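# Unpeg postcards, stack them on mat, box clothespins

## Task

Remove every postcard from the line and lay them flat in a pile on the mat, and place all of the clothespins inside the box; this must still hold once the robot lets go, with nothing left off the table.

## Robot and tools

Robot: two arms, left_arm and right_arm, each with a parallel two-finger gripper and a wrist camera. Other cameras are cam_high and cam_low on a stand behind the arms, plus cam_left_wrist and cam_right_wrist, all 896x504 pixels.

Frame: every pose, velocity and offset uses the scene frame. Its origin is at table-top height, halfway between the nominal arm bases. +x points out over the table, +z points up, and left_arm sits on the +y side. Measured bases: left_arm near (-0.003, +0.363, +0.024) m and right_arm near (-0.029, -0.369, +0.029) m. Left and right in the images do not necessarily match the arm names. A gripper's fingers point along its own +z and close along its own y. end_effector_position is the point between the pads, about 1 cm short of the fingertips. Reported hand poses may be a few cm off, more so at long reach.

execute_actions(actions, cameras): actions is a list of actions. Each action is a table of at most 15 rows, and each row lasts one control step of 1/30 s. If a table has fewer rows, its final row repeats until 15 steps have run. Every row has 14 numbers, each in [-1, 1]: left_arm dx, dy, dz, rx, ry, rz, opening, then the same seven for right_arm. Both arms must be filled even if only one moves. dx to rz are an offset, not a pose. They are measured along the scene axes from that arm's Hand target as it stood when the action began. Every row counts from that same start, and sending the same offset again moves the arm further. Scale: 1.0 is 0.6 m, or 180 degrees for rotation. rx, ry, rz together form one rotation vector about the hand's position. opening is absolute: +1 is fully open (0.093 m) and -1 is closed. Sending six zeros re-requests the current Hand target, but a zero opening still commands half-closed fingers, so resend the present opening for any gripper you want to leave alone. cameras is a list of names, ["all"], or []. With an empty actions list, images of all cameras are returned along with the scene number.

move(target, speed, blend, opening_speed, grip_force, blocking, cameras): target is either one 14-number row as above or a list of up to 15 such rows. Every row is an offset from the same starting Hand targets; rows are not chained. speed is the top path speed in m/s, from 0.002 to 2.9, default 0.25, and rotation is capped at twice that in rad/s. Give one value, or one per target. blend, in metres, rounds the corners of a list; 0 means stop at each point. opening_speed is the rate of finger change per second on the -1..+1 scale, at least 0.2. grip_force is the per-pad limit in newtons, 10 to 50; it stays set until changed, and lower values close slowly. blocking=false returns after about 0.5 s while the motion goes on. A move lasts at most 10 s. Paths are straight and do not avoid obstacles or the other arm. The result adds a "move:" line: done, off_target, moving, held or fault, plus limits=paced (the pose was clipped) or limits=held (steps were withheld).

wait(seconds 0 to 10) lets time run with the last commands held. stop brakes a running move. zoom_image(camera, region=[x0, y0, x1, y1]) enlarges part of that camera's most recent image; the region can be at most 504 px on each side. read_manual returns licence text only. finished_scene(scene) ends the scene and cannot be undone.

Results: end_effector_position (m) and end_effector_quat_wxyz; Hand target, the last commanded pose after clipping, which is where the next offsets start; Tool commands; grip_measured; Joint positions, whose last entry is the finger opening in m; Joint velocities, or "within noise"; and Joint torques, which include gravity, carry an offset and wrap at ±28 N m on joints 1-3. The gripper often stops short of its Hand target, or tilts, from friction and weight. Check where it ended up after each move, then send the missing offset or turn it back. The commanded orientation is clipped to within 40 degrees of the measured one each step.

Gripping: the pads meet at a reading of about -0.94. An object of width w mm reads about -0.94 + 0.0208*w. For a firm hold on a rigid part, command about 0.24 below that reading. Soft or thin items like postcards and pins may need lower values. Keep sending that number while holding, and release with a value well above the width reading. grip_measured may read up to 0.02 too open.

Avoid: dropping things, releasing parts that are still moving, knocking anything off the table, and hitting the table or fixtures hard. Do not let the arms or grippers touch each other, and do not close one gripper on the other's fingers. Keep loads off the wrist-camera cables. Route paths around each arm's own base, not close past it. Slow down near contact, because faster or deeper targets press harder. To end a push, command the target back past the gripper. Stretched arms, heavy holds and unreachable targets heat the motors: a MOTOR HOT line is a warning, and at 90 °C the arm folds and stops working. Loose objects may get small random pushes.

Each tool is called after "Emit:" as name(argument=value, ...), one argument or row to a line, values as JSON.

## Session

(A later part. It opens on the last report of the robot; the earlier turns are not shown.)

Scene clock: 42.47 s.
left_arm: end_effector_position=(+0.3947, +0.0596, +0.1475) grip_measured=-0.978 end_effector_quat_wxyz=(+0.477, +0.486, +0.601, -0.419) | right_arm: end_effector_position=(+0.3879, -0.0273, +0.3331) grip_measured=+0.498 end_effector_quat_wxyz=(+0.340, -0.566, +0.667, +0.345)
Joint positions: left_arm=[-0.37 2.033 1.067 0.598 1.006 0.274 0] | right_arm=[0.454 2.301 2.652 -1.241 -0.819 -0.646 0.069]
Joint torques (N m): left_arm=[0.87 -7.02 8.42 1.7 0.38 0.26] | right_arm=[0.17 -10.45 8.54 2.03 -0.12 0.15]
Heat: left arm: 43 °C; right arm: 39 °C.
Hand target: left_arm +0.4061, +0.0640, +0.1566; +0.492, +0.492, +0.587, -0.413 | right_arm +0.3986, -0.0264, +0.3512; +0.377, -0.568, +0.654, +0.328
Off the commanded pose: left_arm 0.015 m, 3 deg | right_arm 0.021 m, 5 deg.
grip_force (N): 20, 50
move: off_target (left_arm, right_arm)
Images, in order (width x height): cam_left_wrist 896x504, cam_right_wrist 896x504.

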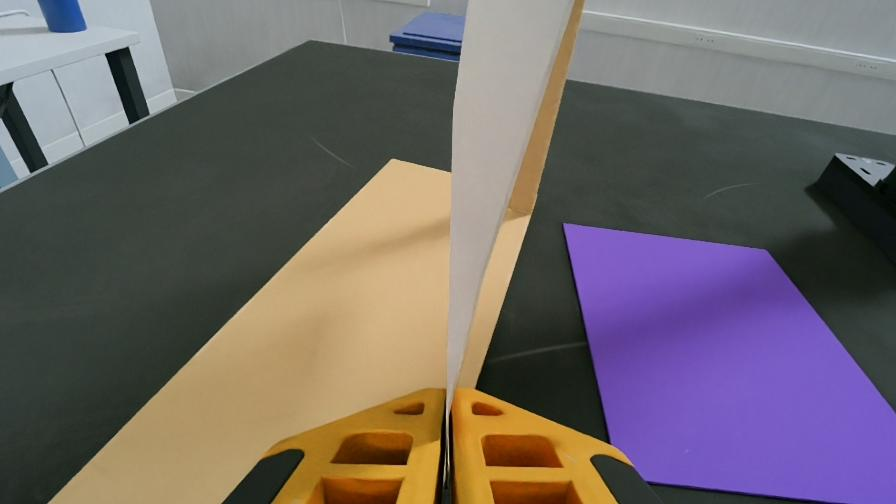

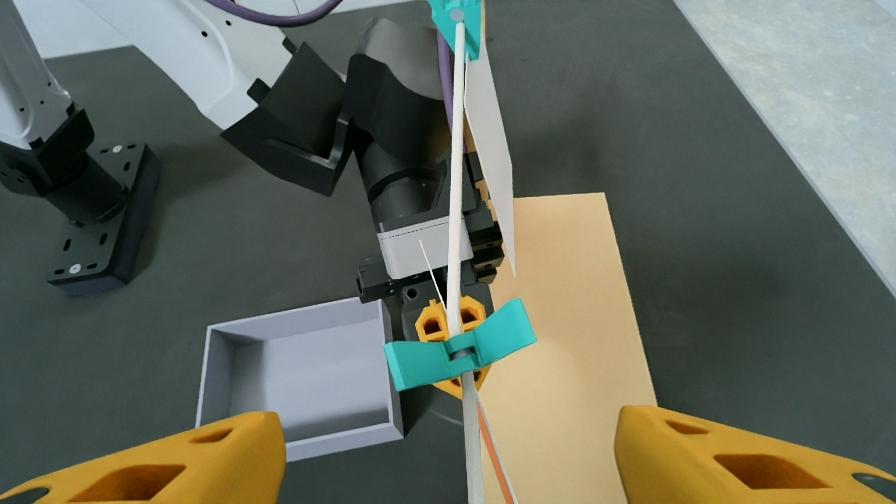

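Emit:
move(
  target=[
    [0,0,0,0,0,0,-1,0.006,0.022,-0.006,0,0,0.067,0.5],
  ],
  speed=0.08,
  cameras=["cam_right_wrist"],
)

Emit:
zoom_image(
  camera="cam_right_wrist",
  region=[300, 200, 640, 500],
)

Scene clock: 45.00 s.
left_arm: end_effector_position=(+0.3947, +0.0596, +0.1475) grip_measured=-0.978 end_effector_quat_wxyz=(+0.477, +0.486, +0.601, -0.419) | right_arm: end_effector_position=(+0.4001, -0.0114, +0.3285) grip_measured=+0.498 end_effector_quat_wxyz=(-0.366, +0.592, -0.619, -0.364)
Joint positions: left_arm=[-0.37 2.033 1.067 0.598 1.006 0.274 0] | right_arm=[0.454 2.436 2.827 -1.241 -0.9 -0.709 0.069]
Joint torques (N m): left_arm=[0.9 -7.06 8.36 1.7 0.38 0.28] | right_arm=[-0.44 -11.15 8.25 1.76 -0.68 -0.14]
Heat: left arm: 43 °C; right arm: 39 °C.
Hand target: left_arm +0.4061, +0.0640, +0.1566; +0.492, +0.492, +0.587, -0.413 | right_arm +0.4022, -0.0132, +0.3476; -0.341, +0.634, -0.590, -0.366
Off the commanded pose: left_arm 0.015 m, 3 deg | right_arm 0.019 m, 6 deg.
elbow stopped short (right arm): the move would have taken joint 3 (elbow) straighter than the controller allows.
grip_force (N): 20, 50
move: off_target (left_arm, right_arm)
Images, in order (width x height): cam_right_wrist 896x504.

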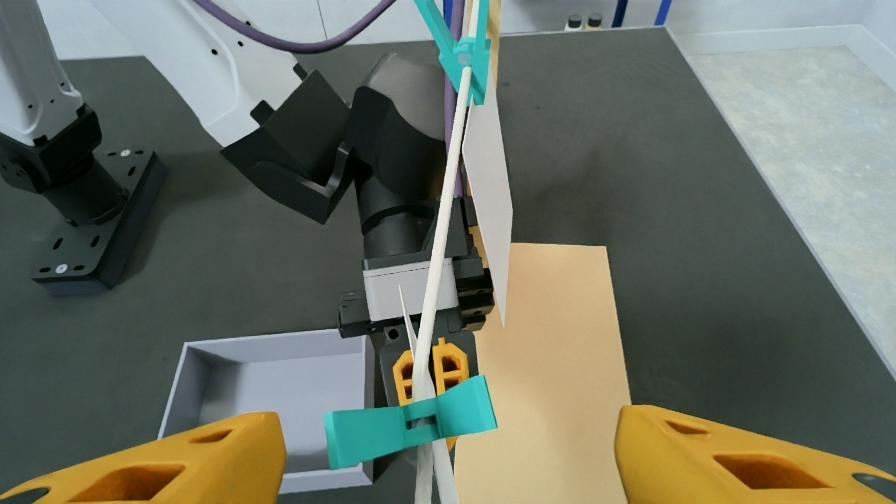

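Scaled by 1.482 from the camera's 896x504 image, which has a finer 1280x720 frame.

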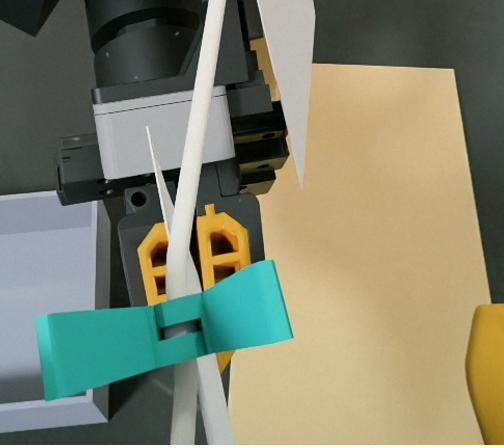

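Emit:
move(
  target=[
    [0,0,0,0,0,0,-1,-0.012,0.026,-0.022,0.0222,0.001,-0.0227,0.5],
  ],
  speed=0.08,
  cameras=["cam_right_wrist","cam_low"],
)

Emit:
zoom_image(
  camera="cam_low",
  region=[260, 10, 480, 150],
)

Scene clock: 46.90 s.
left_arm: end_effector_position=(+0.3947, +0.0596, +0.1475) grip_measured=-0.978 end_effector_quat_wxyz=(+0.477, +0.486, +0.601, -0.419) | right_arm: end_effector_position=(+0.3937, +0.0003, +0.3205) grip_measured=+0.498 end_effector_quat_wxyz=(-0.355, +0.598, -0.615, -0.370)
Joint positions: left_arm=[-0.37 2.033 1.067 0.598 1.006 0.274 0] | right_arm=[0.479 2.451 2.827 -1.241 -0.9 -0.709 0.069]
Joint torques (N m): left_arm=[0.87 -6.98 8.39 1.7 0.38 0.26] | right_arm=[0.44 -11.34 6.78 1.85 -0.56 0.16]
Heat: left arm: 44 °C; right arm: 39 °C.
Hand target: left_arm +0.4061, +0.0640, +0.1566; +0.492, +0.492, +0.587, -0.413 | right_arm +0.3950, +0.0024, +0.3344; -0.375, +0.599, -0.600, -0.375
Off the commanded pose: left_arm 0.015 m, 3 deg | right_arm 0.014 m, 3 deg.
grip_force (N): 20, 50
move: off_target (left_arm, right_arm)
Images, in order (width x height): cam_low 896x504, cam_right_wrist 896x504.

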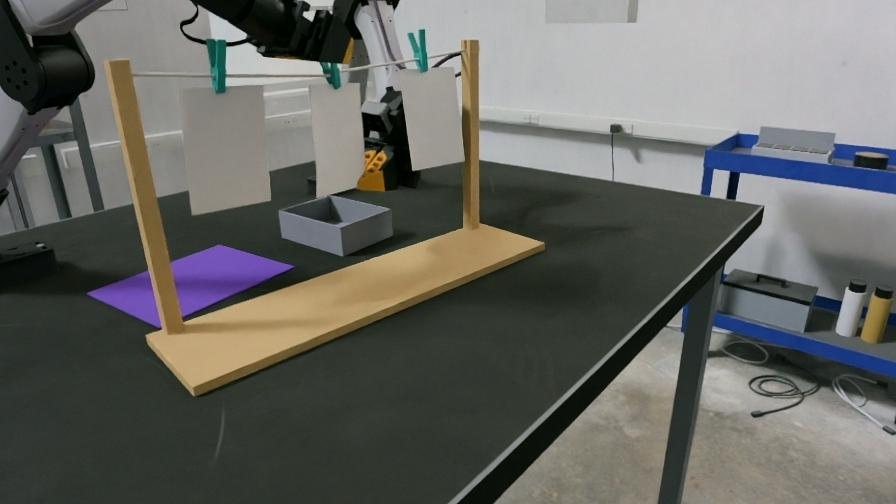

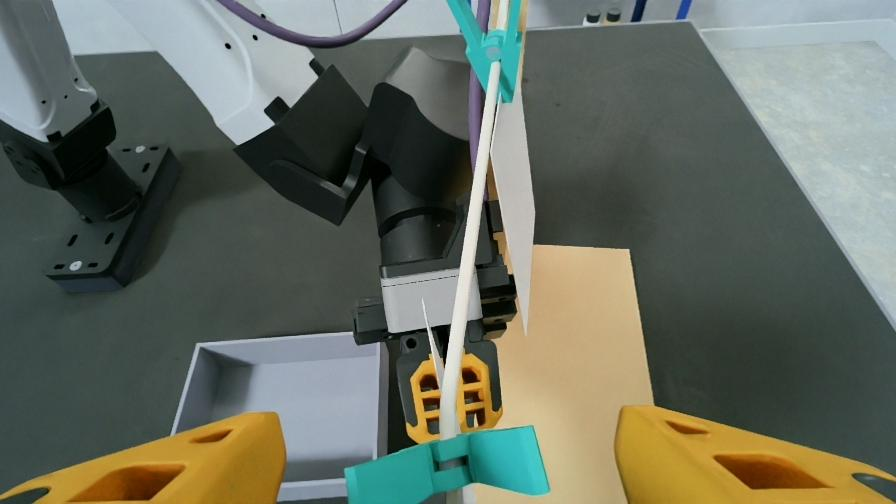

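Scaled by 2.291 from the camera's 896x504 image, which has a finer 1280x720 frame.

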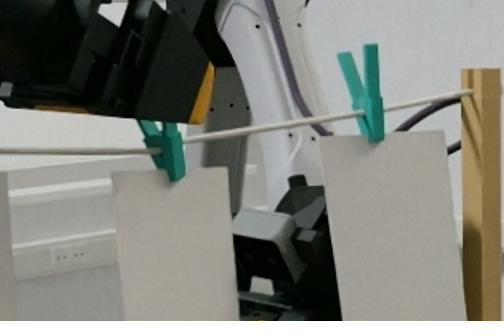

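Emit:
move(
  target=[
    [0,0,0,0,0,0,-1,-0.003,0.018,-0.02,0,0,0,0.5],
    [0,0,0,0,0,0,-1,-0.003,0.018,-0.02,0,0,0,-0.2],
  ],
  speed=0.06,
  opening_speed=0.5,
  cameras=["cam_right_wrist","cam_low"],
)

Emit:
zoom_image(
  camera="cam_low",
  region=[260, 10, 480, 150],
)

Scene clock: 50.70 s.
left_arm: end_effector_position=(+0.3945, +0.0595, +0.1476) grip_measured=-0.978 end_effector_quat_wxyz=(+0.477, +0.486, +0.600, -0.420) | right_arm: end_effector_position=(+0.3885, +0.0090, +0.3170) grip_measured=-0.197 end_effector_quat_wxyz=(-0.350, +0.603, -0.611, -0.374)
Joint positions: left_arm=[-0.37 2.033 1.067 0.598 1.007 0.274 0] | right_arm=[0.497 2.459 2.827 -1.237 -0.9 -0.708 0.036]
Joint torques (N m): left_arm=[0.9 -7.08 8.4 1.69 0.36 0.26] | right_arm=[0.54 -11.4 4.19 2.07 -0.43 0.15]
Heat: left arm: 44 °C; right arm: 39 °C.
Hand target: left_arm +0.4061, +0.0640, +0.1566; +0.492, +0.492, +0.587, -0.413 | right_arm +0.3932, +0.0132, +0.3224; -0.375, +0.599, -0.600, -0.375
Off the commanded pose: left_arm 0.015 m, 3 deg | right_arm 0.008 m, 3 deg.
grip_force (N): 20, 50
move: off_target (left_arm, right_arm); target 2's new opening was sent with right_arm's hand 0.009 m and 3 deg from that target
Images, in order (width x height): cam_low 896x504, cam_right_wrist 896x504.

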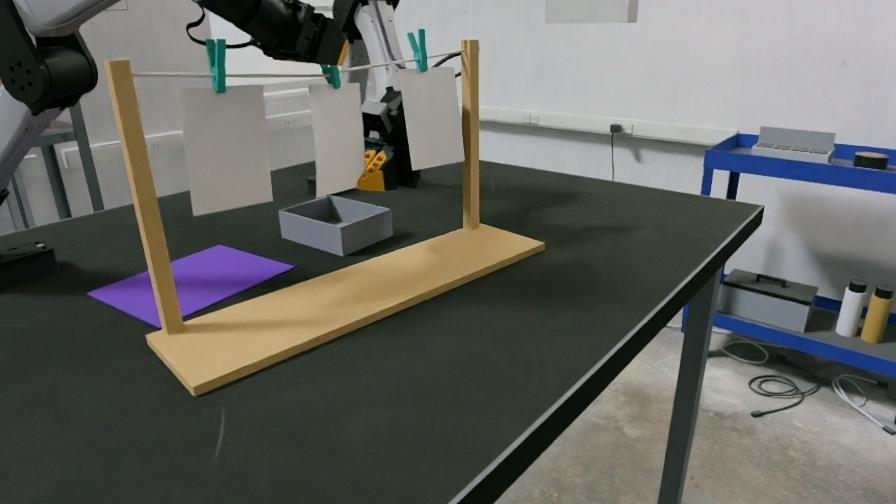

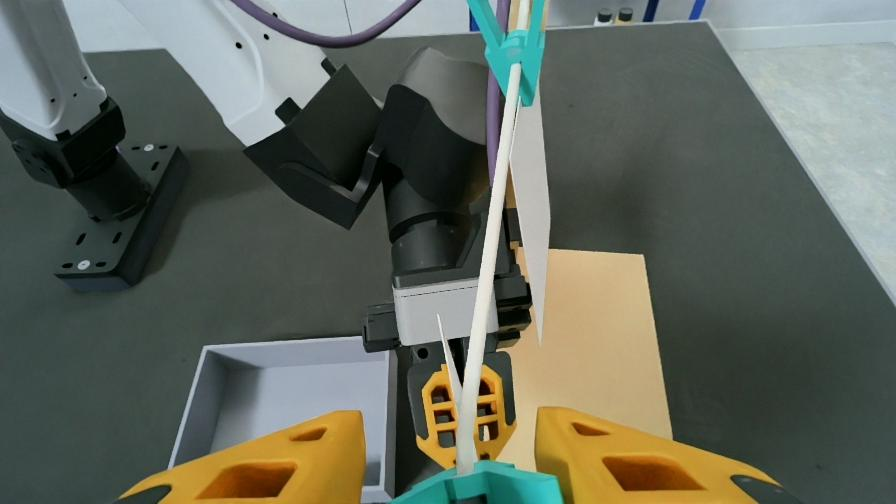

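Scaled by 2.291 from the camera's 896x504 image, which has a finer 1280x720 frame.

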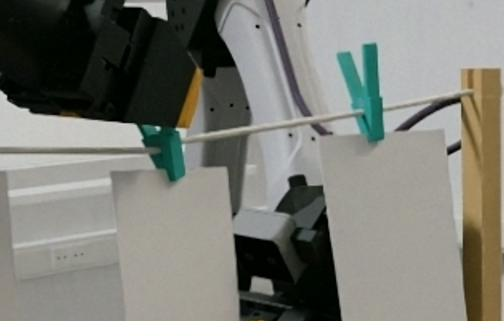

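Emit:
move(
  target=[
    [0,0,0,0,0,0,-1,0.01,0.005,-0.005,0,0,0,-0.2],
    [0,0,0,0,0,0,-1,0.01,0.005,-0.005,0,0,0,-0.55],
  ],
  speed=0.06,
  opening_speed=0.5,
  cameras=["cam_right_wrist","cam_low"],
)

Emit:
zoom_image(
  camera="cam_low",
  region=[260, 10, 480, 150],
)

Scene clock: 53.50 s.
left_arm: end_effector_position=(+0.3959, +0.0614, +0.1476) grip_measured=-0.978 end_effector_quat_wxyz=(+0.478, +0.485, +0.601, -0.419) | right_arm: end_effector_position=(+0.3963, +0.0113, +0.3068) grip_measured=-0.545 end_effector_quat_wxyz=(-0.348, +0.598, -0.616, -0.376)
Joint positions: left_arm=[-0.366 2.033 1.067 0.598 1.007 0.276 0] | right_arm=[0.494 2.484 2.827 -1.212 -0.9 -0.694 0.019]
Joint torques (N m): left_arm=[0.43 -7.01 8.44 1.69 0.35 0.25] | right_arm=[0.61 -11.79 6.11 2.02 -0.41 0.14]
Heat: left arm: 45 °C; right arm: 39 °C.
Hand target: left_arm +0.4061, +0.0640, +0.1566; +0.492, +0.492, +0.587, -0.413 | right_arm +0.3992, +0.0162, +0.3194; -0.375, +0.599, -0.600, -0.375
Off the commanded pose: left_arm 0.014 m, 2 deg | right_arm 0.014 m, 4 deg.
grip_force (N): 20, 50
move: off_target (left_arm, right_arm); target 2's new opening was sent with right_arm's hand 0.015 m and 4 deg from that target
Images, in order (width x height): cam_low 896x504, cam_right_wrist 896x504.

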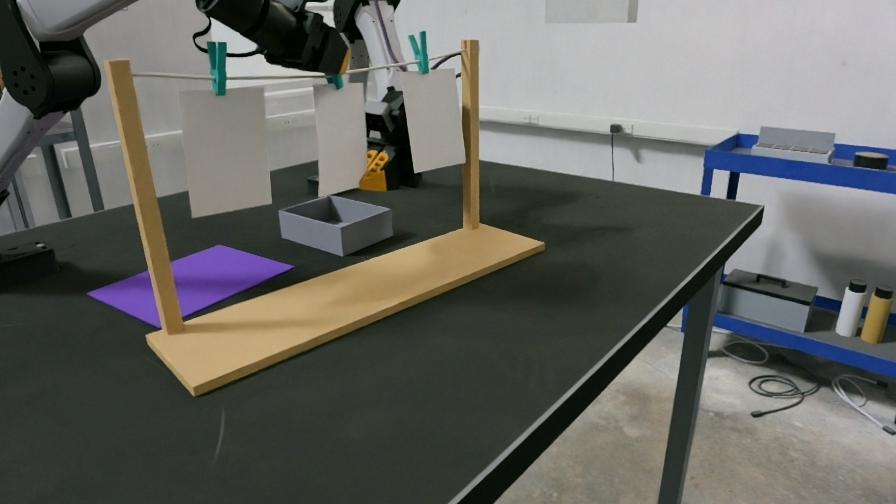

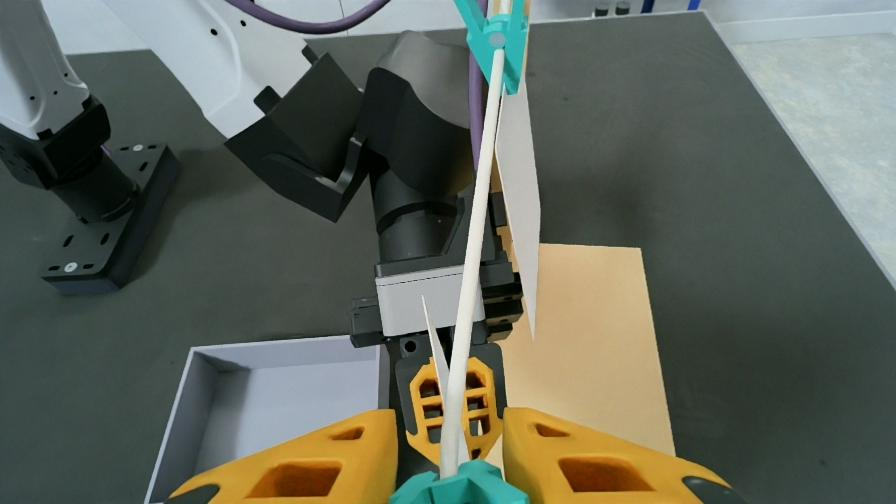

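Scaled by 2.291 from the camera's 896x504 image, which has a finer 1280x720 frame.

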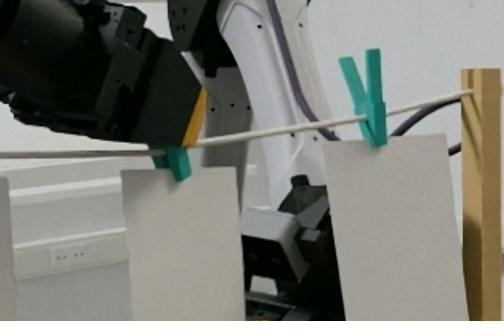

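Emit:
move(
  target=[
    [0,0,0,0,0,0,-1,0.003,-0.003,0.011,0,0,0,-0.55],
    [0,0,0,0,0,0,-1,0.003,-0.003,0.011,0,0,0,-0.75],
    [0,0,0,0,0,0,-1,0.003,-0.003,0.011,0,0,0,-0.9],
  ],
  speed=0.06,
  opening_speed=0.5,
  cameras=["cam_right_wrist","cam_low"],
)

Emit:
zoom_image(
  camera="cam_low",
  region=[260, 10, 480, 150],
)

Scene clock: 57.67 s.
left_arm: end_effector_position=(+0.3959, +0.0614, +0.1476) grip_measured=-0.978 end_effector_quat_wxyz=(+0.478, +0.485, +0.601, -0.419) | right_arm: end_effector_position=(+0.3963, +0.0113, +0.3068) grip_measured=-0.650 end_effector_quat_wxyz=(-0.346, +0.594, -0.620, -0.378)
Joint positions: left_arm=[-0.366 2.033 1.067 0.598 1.007 0.276 0] | right_arm=[0.494 2.484 2.827 -1.212 -0.9 -0.681 0.014]
Joint torques (N m): left_arm=[0.4 -7.01 8.4 1.69 0.36 0.24] | right_arm=[0.21 -11.45 8.44 1.96 -0.44 0.17]
Heat: left arm: 45 °C; right arm: 40 °C.
Hand target: left_arm +0.4061, +0.0640, +0.1566; +0.492, +0.492, +0.587, -0.413 | right_arm +0.4010, +0.0144, +0.3260; -0.375, +0.599, -0.600, -0.375
Off the commanded pose: left_arm 0.014 m, 2 deg | right_arm 0.020 m, 4 deg.
elbow stopped short (right arm): the move would have taken joint 3 (elbow) straighter than the controller allows.
grip_force (N): 20, 50
move: off_target (left_arm, right_arm); target 2's new opening was sent with right_arm's hand 0.020 m and 4 deg from that target; target 3's new opening was sent with right_arm's hand 0.020 m and 4 deg from that target
Images, in order (width x height): cam_low 896x504, cam_right_wrist 896x504.

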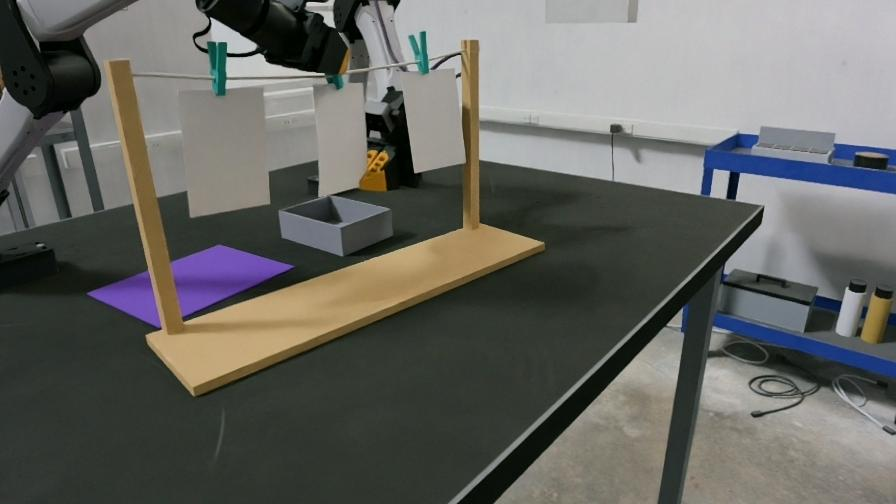

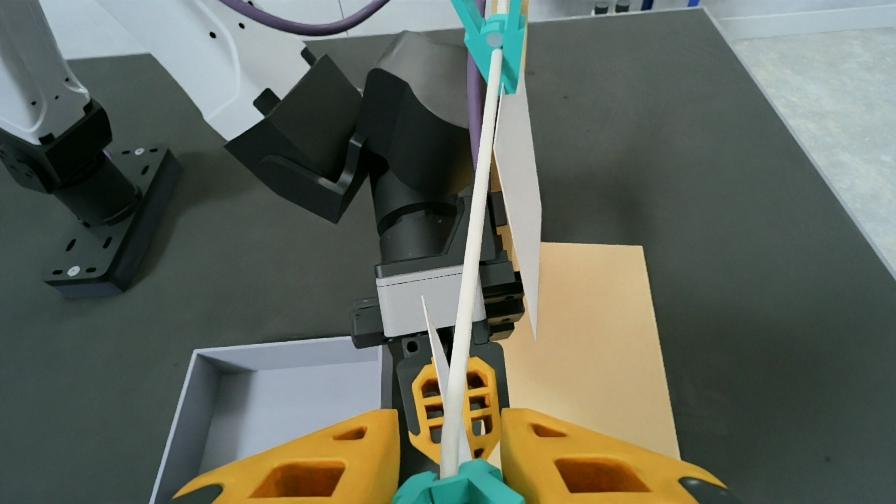

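Scaled by 2.291 from the camera's 896x504 image, which has a finer 1280x720 frame.

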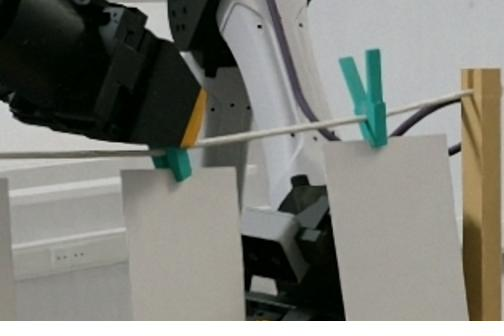

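Emit:
move(
  target=[
    [0,0,0,0,0,0,-1,0,0,0,0,0,0,-0.3],
  ],
  speed=0.06,
  opening_speed=1,
)

Emit:
move(
  target=[
    [0,0,0,0,0,0,-1,-0.003,-0.006,0.004,0.033,0,-0.022,-0.3],
  ],
  speed=0.06,
  cameras=["cam_right_wrist","cam_low"],
)

Emit:
zoom_image(
  camera="cam_low",
  region=[180, 10, 400, 150],
)

Scene clock: 60.27 s.
left_arm: end_effector_position=(+0.3959, +0.0614, +0.1476) grip_measured=-0.978 end_effector_quat_wxyz=(+0.478, +0.485, +0.601, -0.419) | right_arm: end_effector_position=(+0.3980, +0.0093, +0.3068) grip_measured=-0.302 end_effector_quat_wxyz=(-0.347, +0.593, -0.621, -0.377)
Joint positions: left_arm=[-0.366 2.033 1.067 0.598 1.007 0.276 0] | right_arm=[0.49 2.484 2.827 -1.212 -0.9 -0.681 0.031]
Joint torques (N m): left_arm=[0.39 -7.04 8.4 1.69 0.35 0.24] | right_arm=[0.17 -11.44 8.43 1.97 -0.44 0.15]
Heat: left arm: 46 °C; right arm: 41 °C.
Hand target: left_arm +0.4061, +0.0640, +0.1566; +0.492, +0.492, +0.587, -0.413 | right_arm +0.4010, +0.0144, +0.3260; -0.375, +0.599, -0.600, -0.375
Off the commanded pose: left_arm 0.014 m, 2 deg | right_arm 0.020 m, 4 deg.
elbow stopped short (right arm): the move would have taken joint 3 (elbow) straighter than the controller allows.
grip_force (N): 20, 50
move: off_target (left_arm, right_arm)

Scene clock: 63.03 s.
left_arm: end_effector_position=(+0.3956, +0.0613, +0.1470) grip_measured=-0.978 end_effector_quat_wxyz=(+0.477, +0.485, +0.601, -0.419) | right_arm: end_effector_position=(+0.4029, +0.0110, +0.2974) grip_measured=-0.302 end_effector_quat_wxyz=(+0.383, -0.553, +0.624, +0.397)
Joint positions: left_arm=[-0.366 2.035 1.067 0.598 1.009 0.276 0] | right_arm=[0.485 2.217 2.207 -0.692 -0.917 -0.513 0.031]
Joint torques (N m): left_arm=[0.4 -7.12 8.44 1.68 0.35 0.24] | right_arm=[0.1 -14.94 5.04 2.25 -0.33 0.15]
Heat: left arm: 46 °C; right arm: 42 °C.
Hand target: left_arm +0.4061, +0.0640, +0.1566; +0.492, +0.492, +0.587, -0.413 | right_arm +0.3992, +0.0108, +0.3284; +0.418, -0.558, +0.600, +0.392
Off the commanded pose: left_arm 0.014 m, 3 deg | right_arm 0.031 m, 5 deg.
grip_force (N): 20, 50
move: off_target (left_arm, right_arm)
Images, in order (width x height): cam_low 896x504, cam_right_wrist 896x504.

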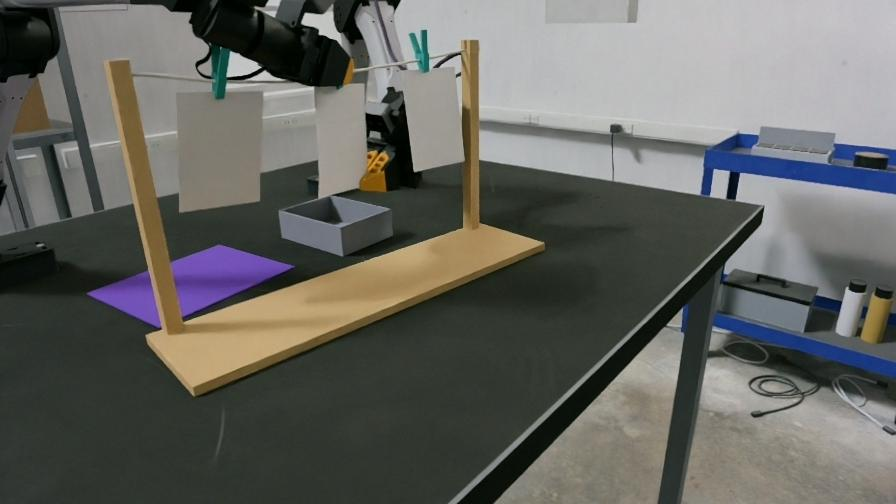

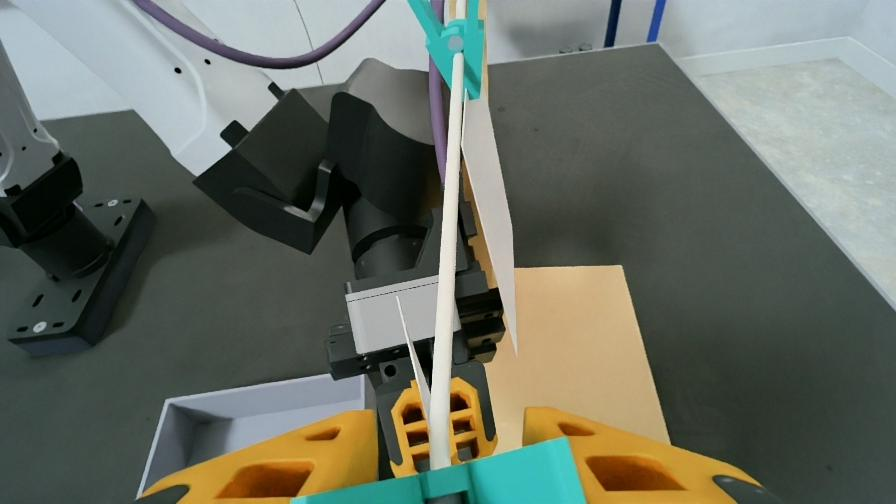

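Scaled by 2.291 from the camera's 896x504 image, which has a finer 1280x720 frame.

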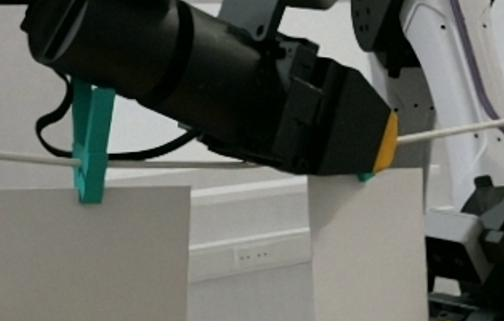

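Emit:
zoom_image(
  camera="cam_right_wrist",
  region=[240, 340, 660, 504],
)

Scaled by 1.200 from the camera's 896x504 image, which has a finer 1280x720 frame.

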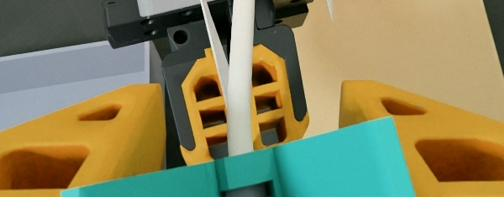

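Emit:
move(
  target=[
    [0,0,0,0,0,0,-1,0,0,0,0,0,0,0.5],
  ],
  speed=0.06,
  opening_speed=1,
)

Emit:
move(
  target=[
    [0,0,0,0,0,0,-1,-0.008,-0.003,0.035,0,0,0,0.5],
  ],
  speed=0.06,
  cameras=["cam_right_wrist","cam_low"],
)

Emit:
zoom_image(
  camera="cam_low",
  region=[180, 10, 400, 150],
)

Scene clock: 64.77 s.
left_arm: end_effector_position=(+0.3956, +0.0613, +0.1470) grip_measured=-0.978 end_effector_quat_wxyz=(+0.477, +0.485, +0.601, -0.419) | right_arm: end_effector_position=(+0.4025, +0.0117, +0.2976) grip_measured=+0.498 end_effector_quat_wxyz=(+0.383, -0.554, +0.624, +0.397)
Joint positions: left_arm=[-0.366 2.035 1.067 0.598 1.009 0.276 0] | right_arm=[0.487 2.217 2.207 -0.691 -0.917 -0.511 0.069]
Joint torques (N m): left_arm=[0.36 -7.19 8.39 1.68 0.34 0.25] | right_arm=[0.08 -14.91 4.97 2.22 -0.34 0.13]
Heat: left arm: 46 °C; right arm: 42 °C.
Hand target: left_arm +0.4061, +0.0640, +0.1566; +0.492, +0.492, +0.587, -0.413 | right_arm +0.3992, +0.0108, +0.3284; +0.418, -0.558, +0.600, +0.392
Off the commanded pose: left_arm 0.014 m, 3 deg | right_arm 0.031 m, 5 deg.
grip_force (N): 20, 50
move: off_target (left_arm, right_arm)

Scene clock: 65.93 s.
left_arm: end_effector_position=(+0.3956, +0.0613, +0.1470) grip_measured=-0.978 end_effector_quat_wxyz=(+0.477, +0.485, +0.601, -0.419) | right_arm: end_effector_position=(+0.4036, +0.0123, +0.3085) grip_measured=+0.498 end_effector_quat_wxyz=(+0.393, -0.554, +0.618, +0.396)
Joint positions: left_arm=[-0.366 2.035 1.067 0.598 1.009 0.276 0] | right_arm=[0.487 2.217 2.237 -0.692 -0.917 -0.505 0.069]
Joint torques (N m): left_arm=[0.38 -7.17 8.4 1.69 0.36 0.25] | right_arm=[0.23 -14.74 9.88 1.52 -0.32 0.15]
Heat: left arm: 46 °C; right arm: 42 °C.
Hand target: left_arm +0.4061, +0.0640, +0.1566; +0.492, +0.492, +0.587, -0.413 | right_arm +0.3944, +0.0090, +0.3494; +0.418, -0.558, +0.600, +0.392
Off the commanded pose: left_arm 0.014 m, 3 deg | right_arm 0.042 m, 4 deg.
grip_force (N): 20, 50
move: off_target (left_arm, right_arm)
Images, in order (width x height): cam_low 896x504, cam_right_wrist 896x504.

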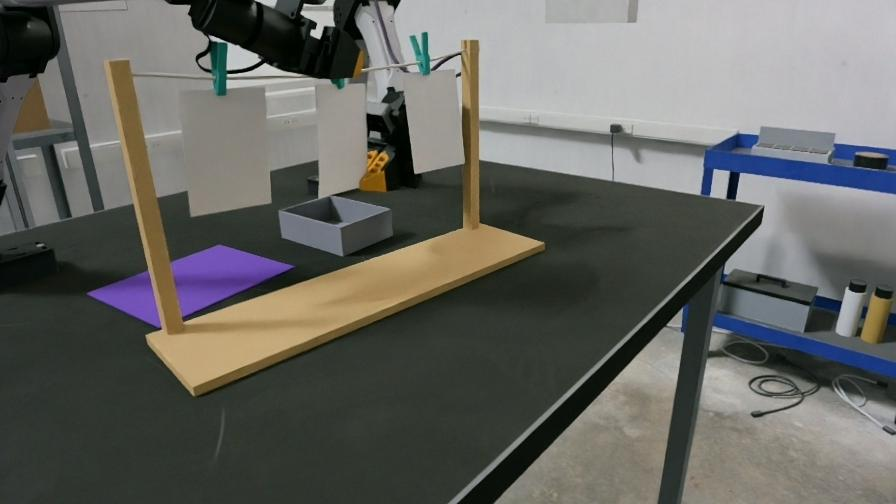

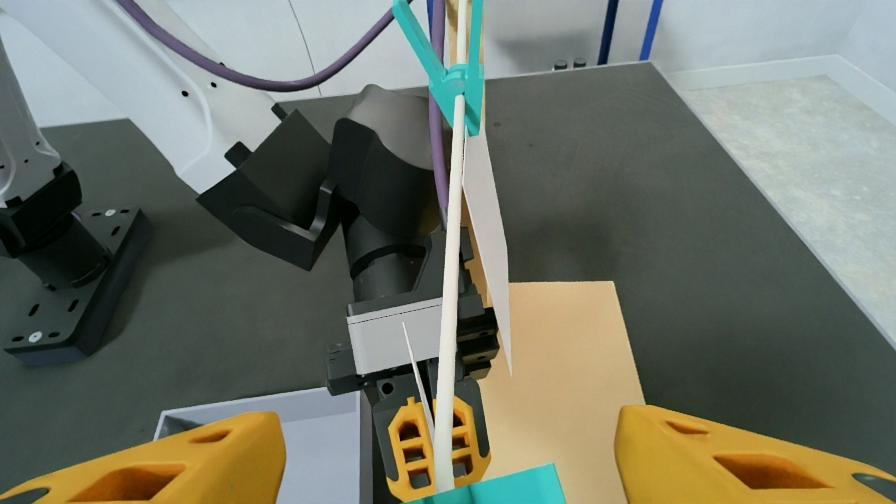

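Scaled by 2.291 from the camera's 896x504 image, which has a finer 1280x720 frame.

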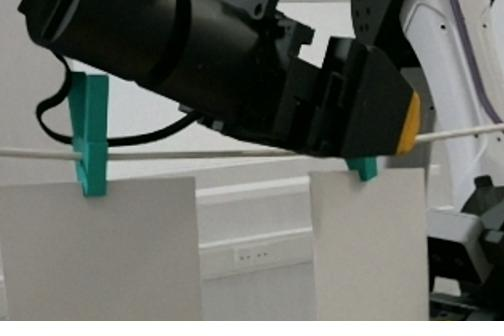

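Emit:
move(
  target=[
    [0,0,0,0,0,0,-1,-0.003,-0.004,0.015,0,0,0,0.5],
    [0,0,0,0,0,0,-1,-0.003,-0.004,0.015,0,0,0,-0.3],
  ],
  speed=0.06,
  opening_speed=0.7,
  cameras=["cam_right_wrist","cam_low"],
)

Emit:
zoom_image(
  camera="cam_low",
  region=[180, 10, 400, 150],
)

Scene clock: 69.27 s.
left_arm: end_effector_position=(+0.3956, +0.0613, +0.1470) grip_measured=-0.978 end_effector_quat_wxyz=(+0.477, +0.485, +0.601, -0.419) | right_arm: end_effector_position=(+0.4022, +0.0116, +0.3233) grip_measured=-0.297 end_effector_quat_wxyz=(+0.400, -0.555, +0.614, +0.394)
Joint positions: left_arm=[-0.366 2.035 1.067 0.598 1.009 0.276 0] | right_arm=[0.487 2.217 2.287 -0.724 -0.917 -0.504 0.031]
Joint torques (N m): left_arm=[0.39 -7.2 8.44 1.7 0.35 0.25] | right_arm=[0.08 -14.04 9.84 1.42 -0.32 0.11]
Heat: left arm: 46 °C; right arm: 43 °C.
Hand target: left_arm +0.4061, +0.0640, +0.1566; +0.492, +0.492, +0.587, -0.413 | right_arm +0.3926, +0.0066, +0.3584; +0.418, -0.558, +0.600, +0.392
Off the commanded pose: left_arm 0.014 m, 3 deg | right_arm 0.037 m, 3 deg.
grip_force (N): 20, 50
move: off_target (left_arm, right_arm); target 2's new opening was sent with right_arm's hand 0.037 m and 3 deg from that target
Images, in order (width x height): cam_low 896x504, cam_right_wrist 896x504.

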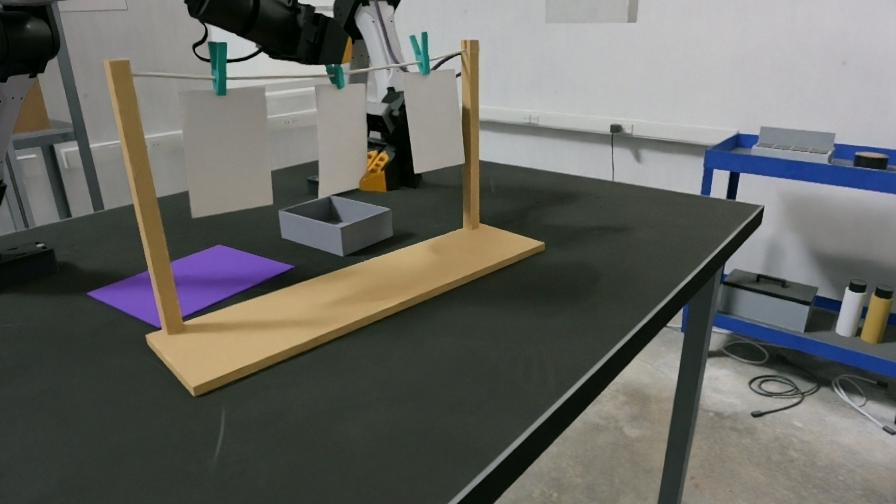

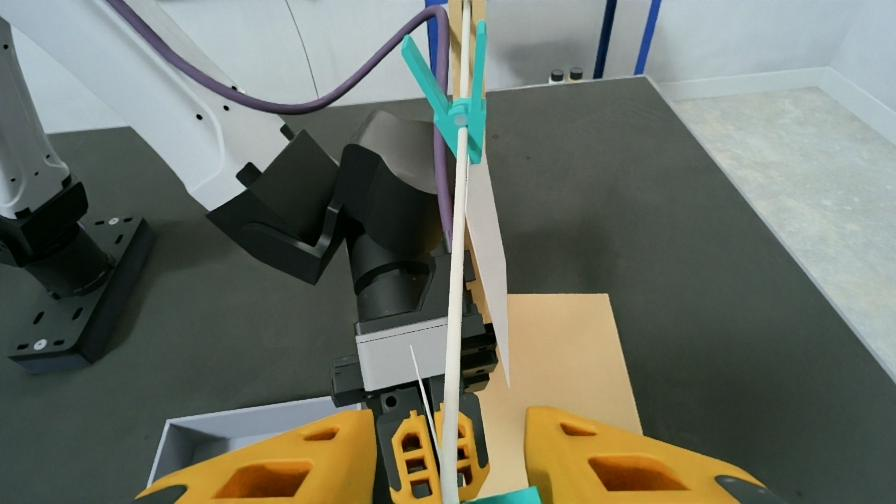

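Scaled by 2.291 from the camera's 896x504 image, which has a finer 1280x720 frame.

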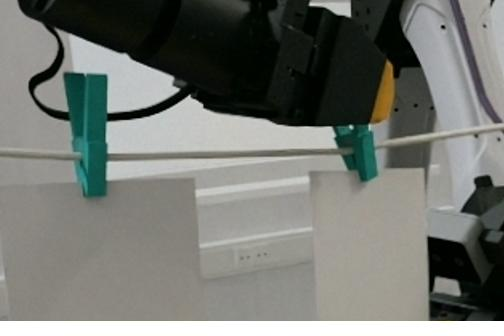

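Emit:
move(
  target=[
    [0,0,0,0,0,0,-1,0,0,-0.015,0,0,0,-0.3],
  ],
  speed=0.06,
  cameras=["cam_right_wrist","cam_low"],
)

Emit:
zoom_image(
  camera="cam_low",
  region=[180, 10, 400, 150],
)

Scene clock: 70.40 s.
left_arm: end_effector_position=(+0.3956, +0.0613, +0.1470) grip_measured=-0.978 end_effector_quat_wxyz=(+0.477, +0.485, +0.601, -0.419) | right_arm: end_effector_position=(+0.4022, +0.0116, +0.3233) grip_measured=-0.297 end_effector_quat_wxyz=(+0.400, -0.555, +0.614, +0.394)
Joint positions: left_arm=[-0.366 2.035 1.067 0.598 1.009 0.276 0] | right_arm=[0.487 2.217 2.287 -0.724 -0.917 -0.504 0.031]
Joint torques (N m): left_arm=[0.42 -7.19 8.39 1.69 0.35 0.24] | right_arm=[0.02 -15.05 5.12 1.78 -0.32 0.07]
Heat: left arm: 46 °C; right arm: 44 °C.
Hand target: left_arm +0.4061, +0.0640, +0.1566; +0.492, +0.492, +0.587, -0.413 | right_arm +0.3926, +0.0066, +0.3494; +0.418, -0.558, +0.600, +0.392
Off the commanded pose: left_arm 0.014 m, 3 deg | right_arm 0.028 m, 3 deg.
grip_force (N): 20, 50
move: off_target (left_arm, right_arm)
Images, in order (width x height): cam_low 896x504, cam_right_wrist 896x504.

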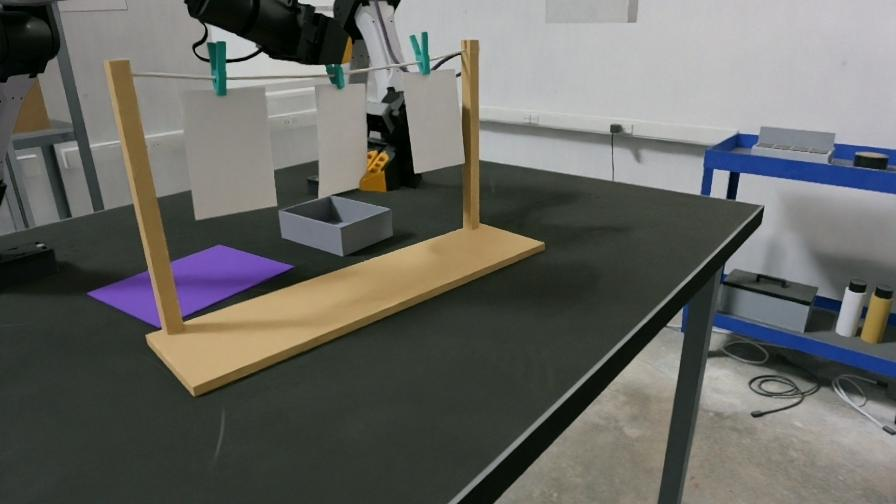

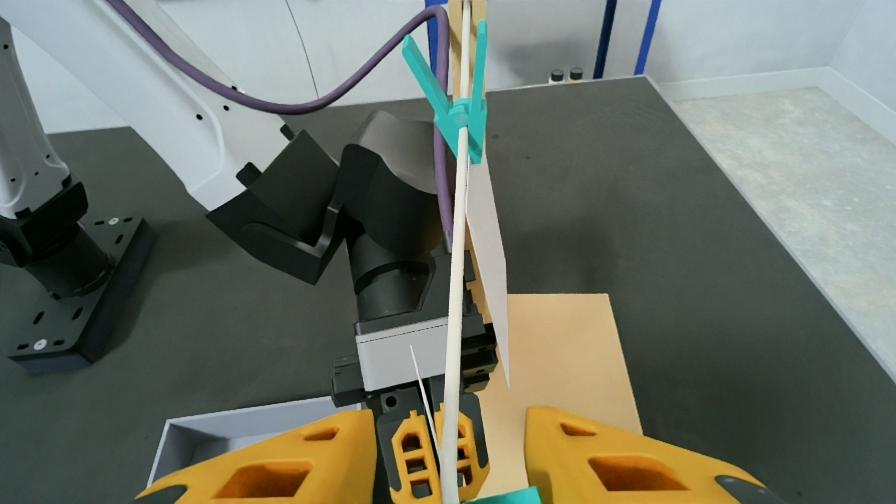

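Scaled by 2.291 from the camera's 896x504 image, which has a finer 1280x720 frame.

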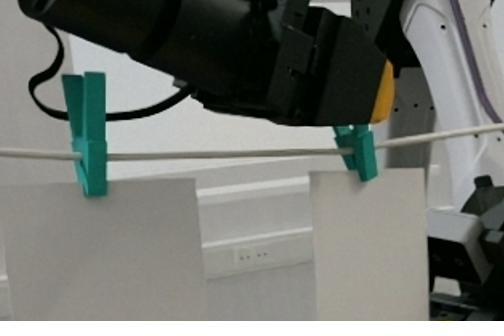

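Emit:
move(
  target=[
    [0,0,0,0,0,0,-1,0,0,-0.012,0,0,0,-0.3],
  ],
  speed=0.06,
  cameras=["cam_low"],
)

Emit:
zoom_image(
  camera="cam_low",
  region=[180, 10, 400, 150],
)

Scene clock: 71.50 s.
left_arm: end_effector_position=(+0.3961, +0.0619, +0.1470) grip_measured=-0.978 end_effector_quat_wxyz=(+0.478, +0.485, +0.601, -0.419) | right_arm: end_effector_position=(+0.3996, +0.0063, +0.3156) grip_measured=-0.297 end_effector_quat_wxyz=(+0.389, -0.551, +0.623, +0.396)
Joint positions: left_arm=[-0.364 2.035 1.067 0.598 1.009 0.276 0] | right_arm=[0.48 2.195 2.237 -0.724 -0.917 -0.504 0.031]
Joint torques (N m): left_arm=[0.4 -7.15 8.43 1.7 0.34 0.24] | right_arm=[0.03 -14.49 4.78 2.11 -0.33 0.06]
Heat: left arm: 46 °C; right arm: 44 °C.
Hand target: left_arm +0.4061, +0.0640, +0.1566; +0.492, +0.492, +0.587, -0.413 | right_arm +0.3926, +0.0066, +0.3422; +0.418, -0.558, +0.600, +0.392
Off the commanded pose: left_arm 0.014 m, 3 deg | right_arm 0.027 m, 4 deg.
grip_force (N): 20, 50
move: off_target (left_arm, right_arm)
Images, in order (width x height): cam_low 896x504.

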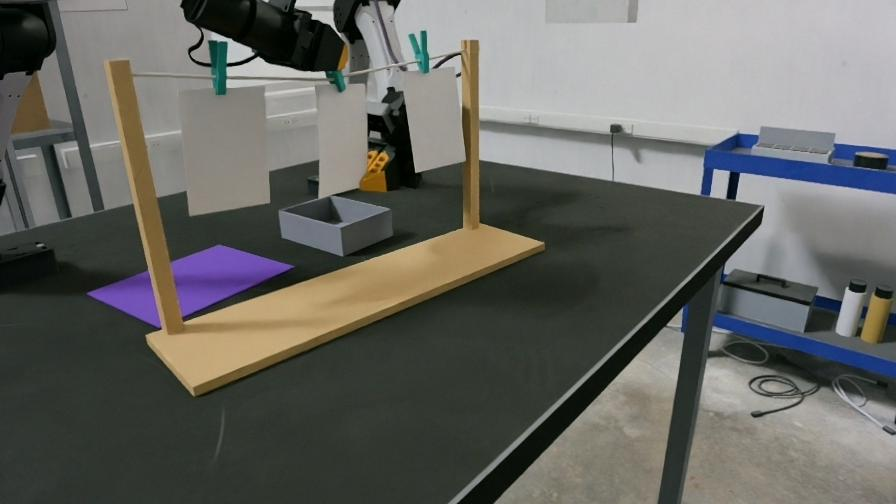

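Scaled by 2.291 from the camera's 896x504 image, which has a finer 1280x720 frame.

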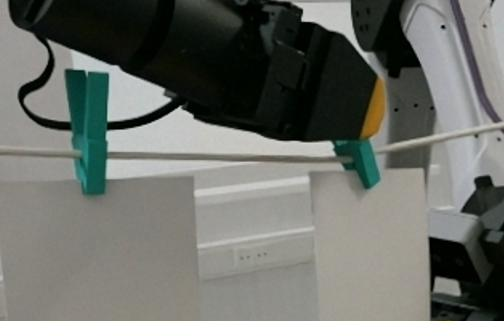

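Emit:
move(
  target=[
    [0,0,0,0,0,0,-1,0.002,0.006,0.003,0,0,0,-0.5],
    [0,0,0,0,0,0,-1,0.002,0.006,0.003,0,0,0,-0.75],
    [0,0,0,0,0,0,-1,0.002,0.006,0.003,0,0,0,-0.9],
  ],
  speed=0.06,
  opening_speed=0.5,
  cameras=["cam_right_wrist","cam_low"],
)

Emit:
zoom_image(
  camera="cam_low",
  region=[180, 10, 400, 150],
)

Scene clock: 76.87 s.
left_arm: end_effector_position=(+0.3956, +0.0613, +0.1470) grip_measured=-0.978 end_effector_quat_wxyz=(+0.477, +0.485, +0.601, -0.419) | right_arm: end_effector_position=(+0.3996, +0.0063, +0.3156) grip_measured=-0.733 end_effector_quat_wxyz=(+0.389, -0.551, +0.623, +0.396)
Joint positions: left_arm=[-0.366 2.035 1.067 0.598 1.009 0.276 0] | right_arm=[0.48 2.195 2.237 -0.724 -0.917 -0.504 0.01]
Joint torques (N m): left_arm=[0.42 -7.19 8.43 1.68 0.35 0.25] | right_arm=[0.43 -13.35 7.23 2.04 -0.3 0.11]
Heat: left arm: 47 °C; right arm: 46 °C.
Hand target: left_arm +0.4061, +0.0640, +0.1566; +0.492, +0.492, +0.587, -0.413 | right_arm +0.3938, +0.0102, +0.3440; +0.418, -0.558, +0.600, +0.392
Off the commanded pose: left_arm 0.014 m, 3 deg | right_arm 0.029 m, 4 deg.
grip_force (N): 20, 50
move: off_target (left_arm, right_arm); target 2's new opening was sent with right_arm's hand 0.029 m and 4 deg from that target; target 3's new opening was sent with right_arm's hand 0.029 m and 4 deg from that target
Images, in order (width x height): cam_low 896x504, cam_right_wrist 896x504.

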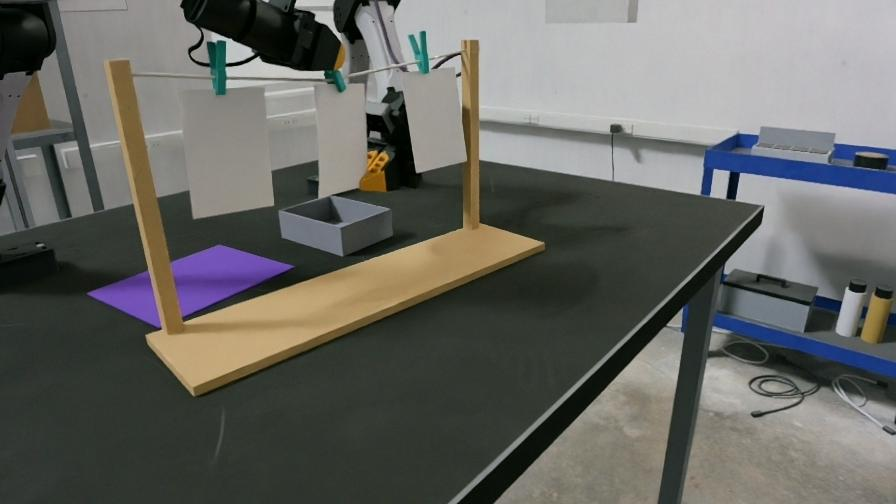

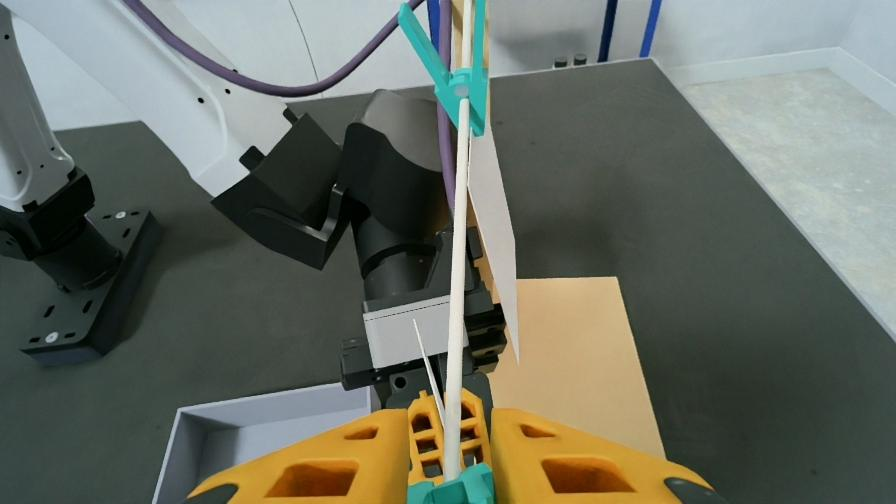

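Scaled by 2.291 from the camera's 896x504 image, which has a finer 1280x720 frame.

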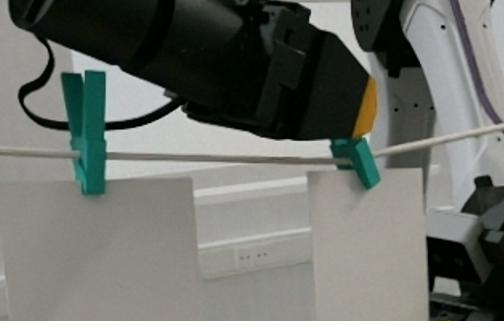

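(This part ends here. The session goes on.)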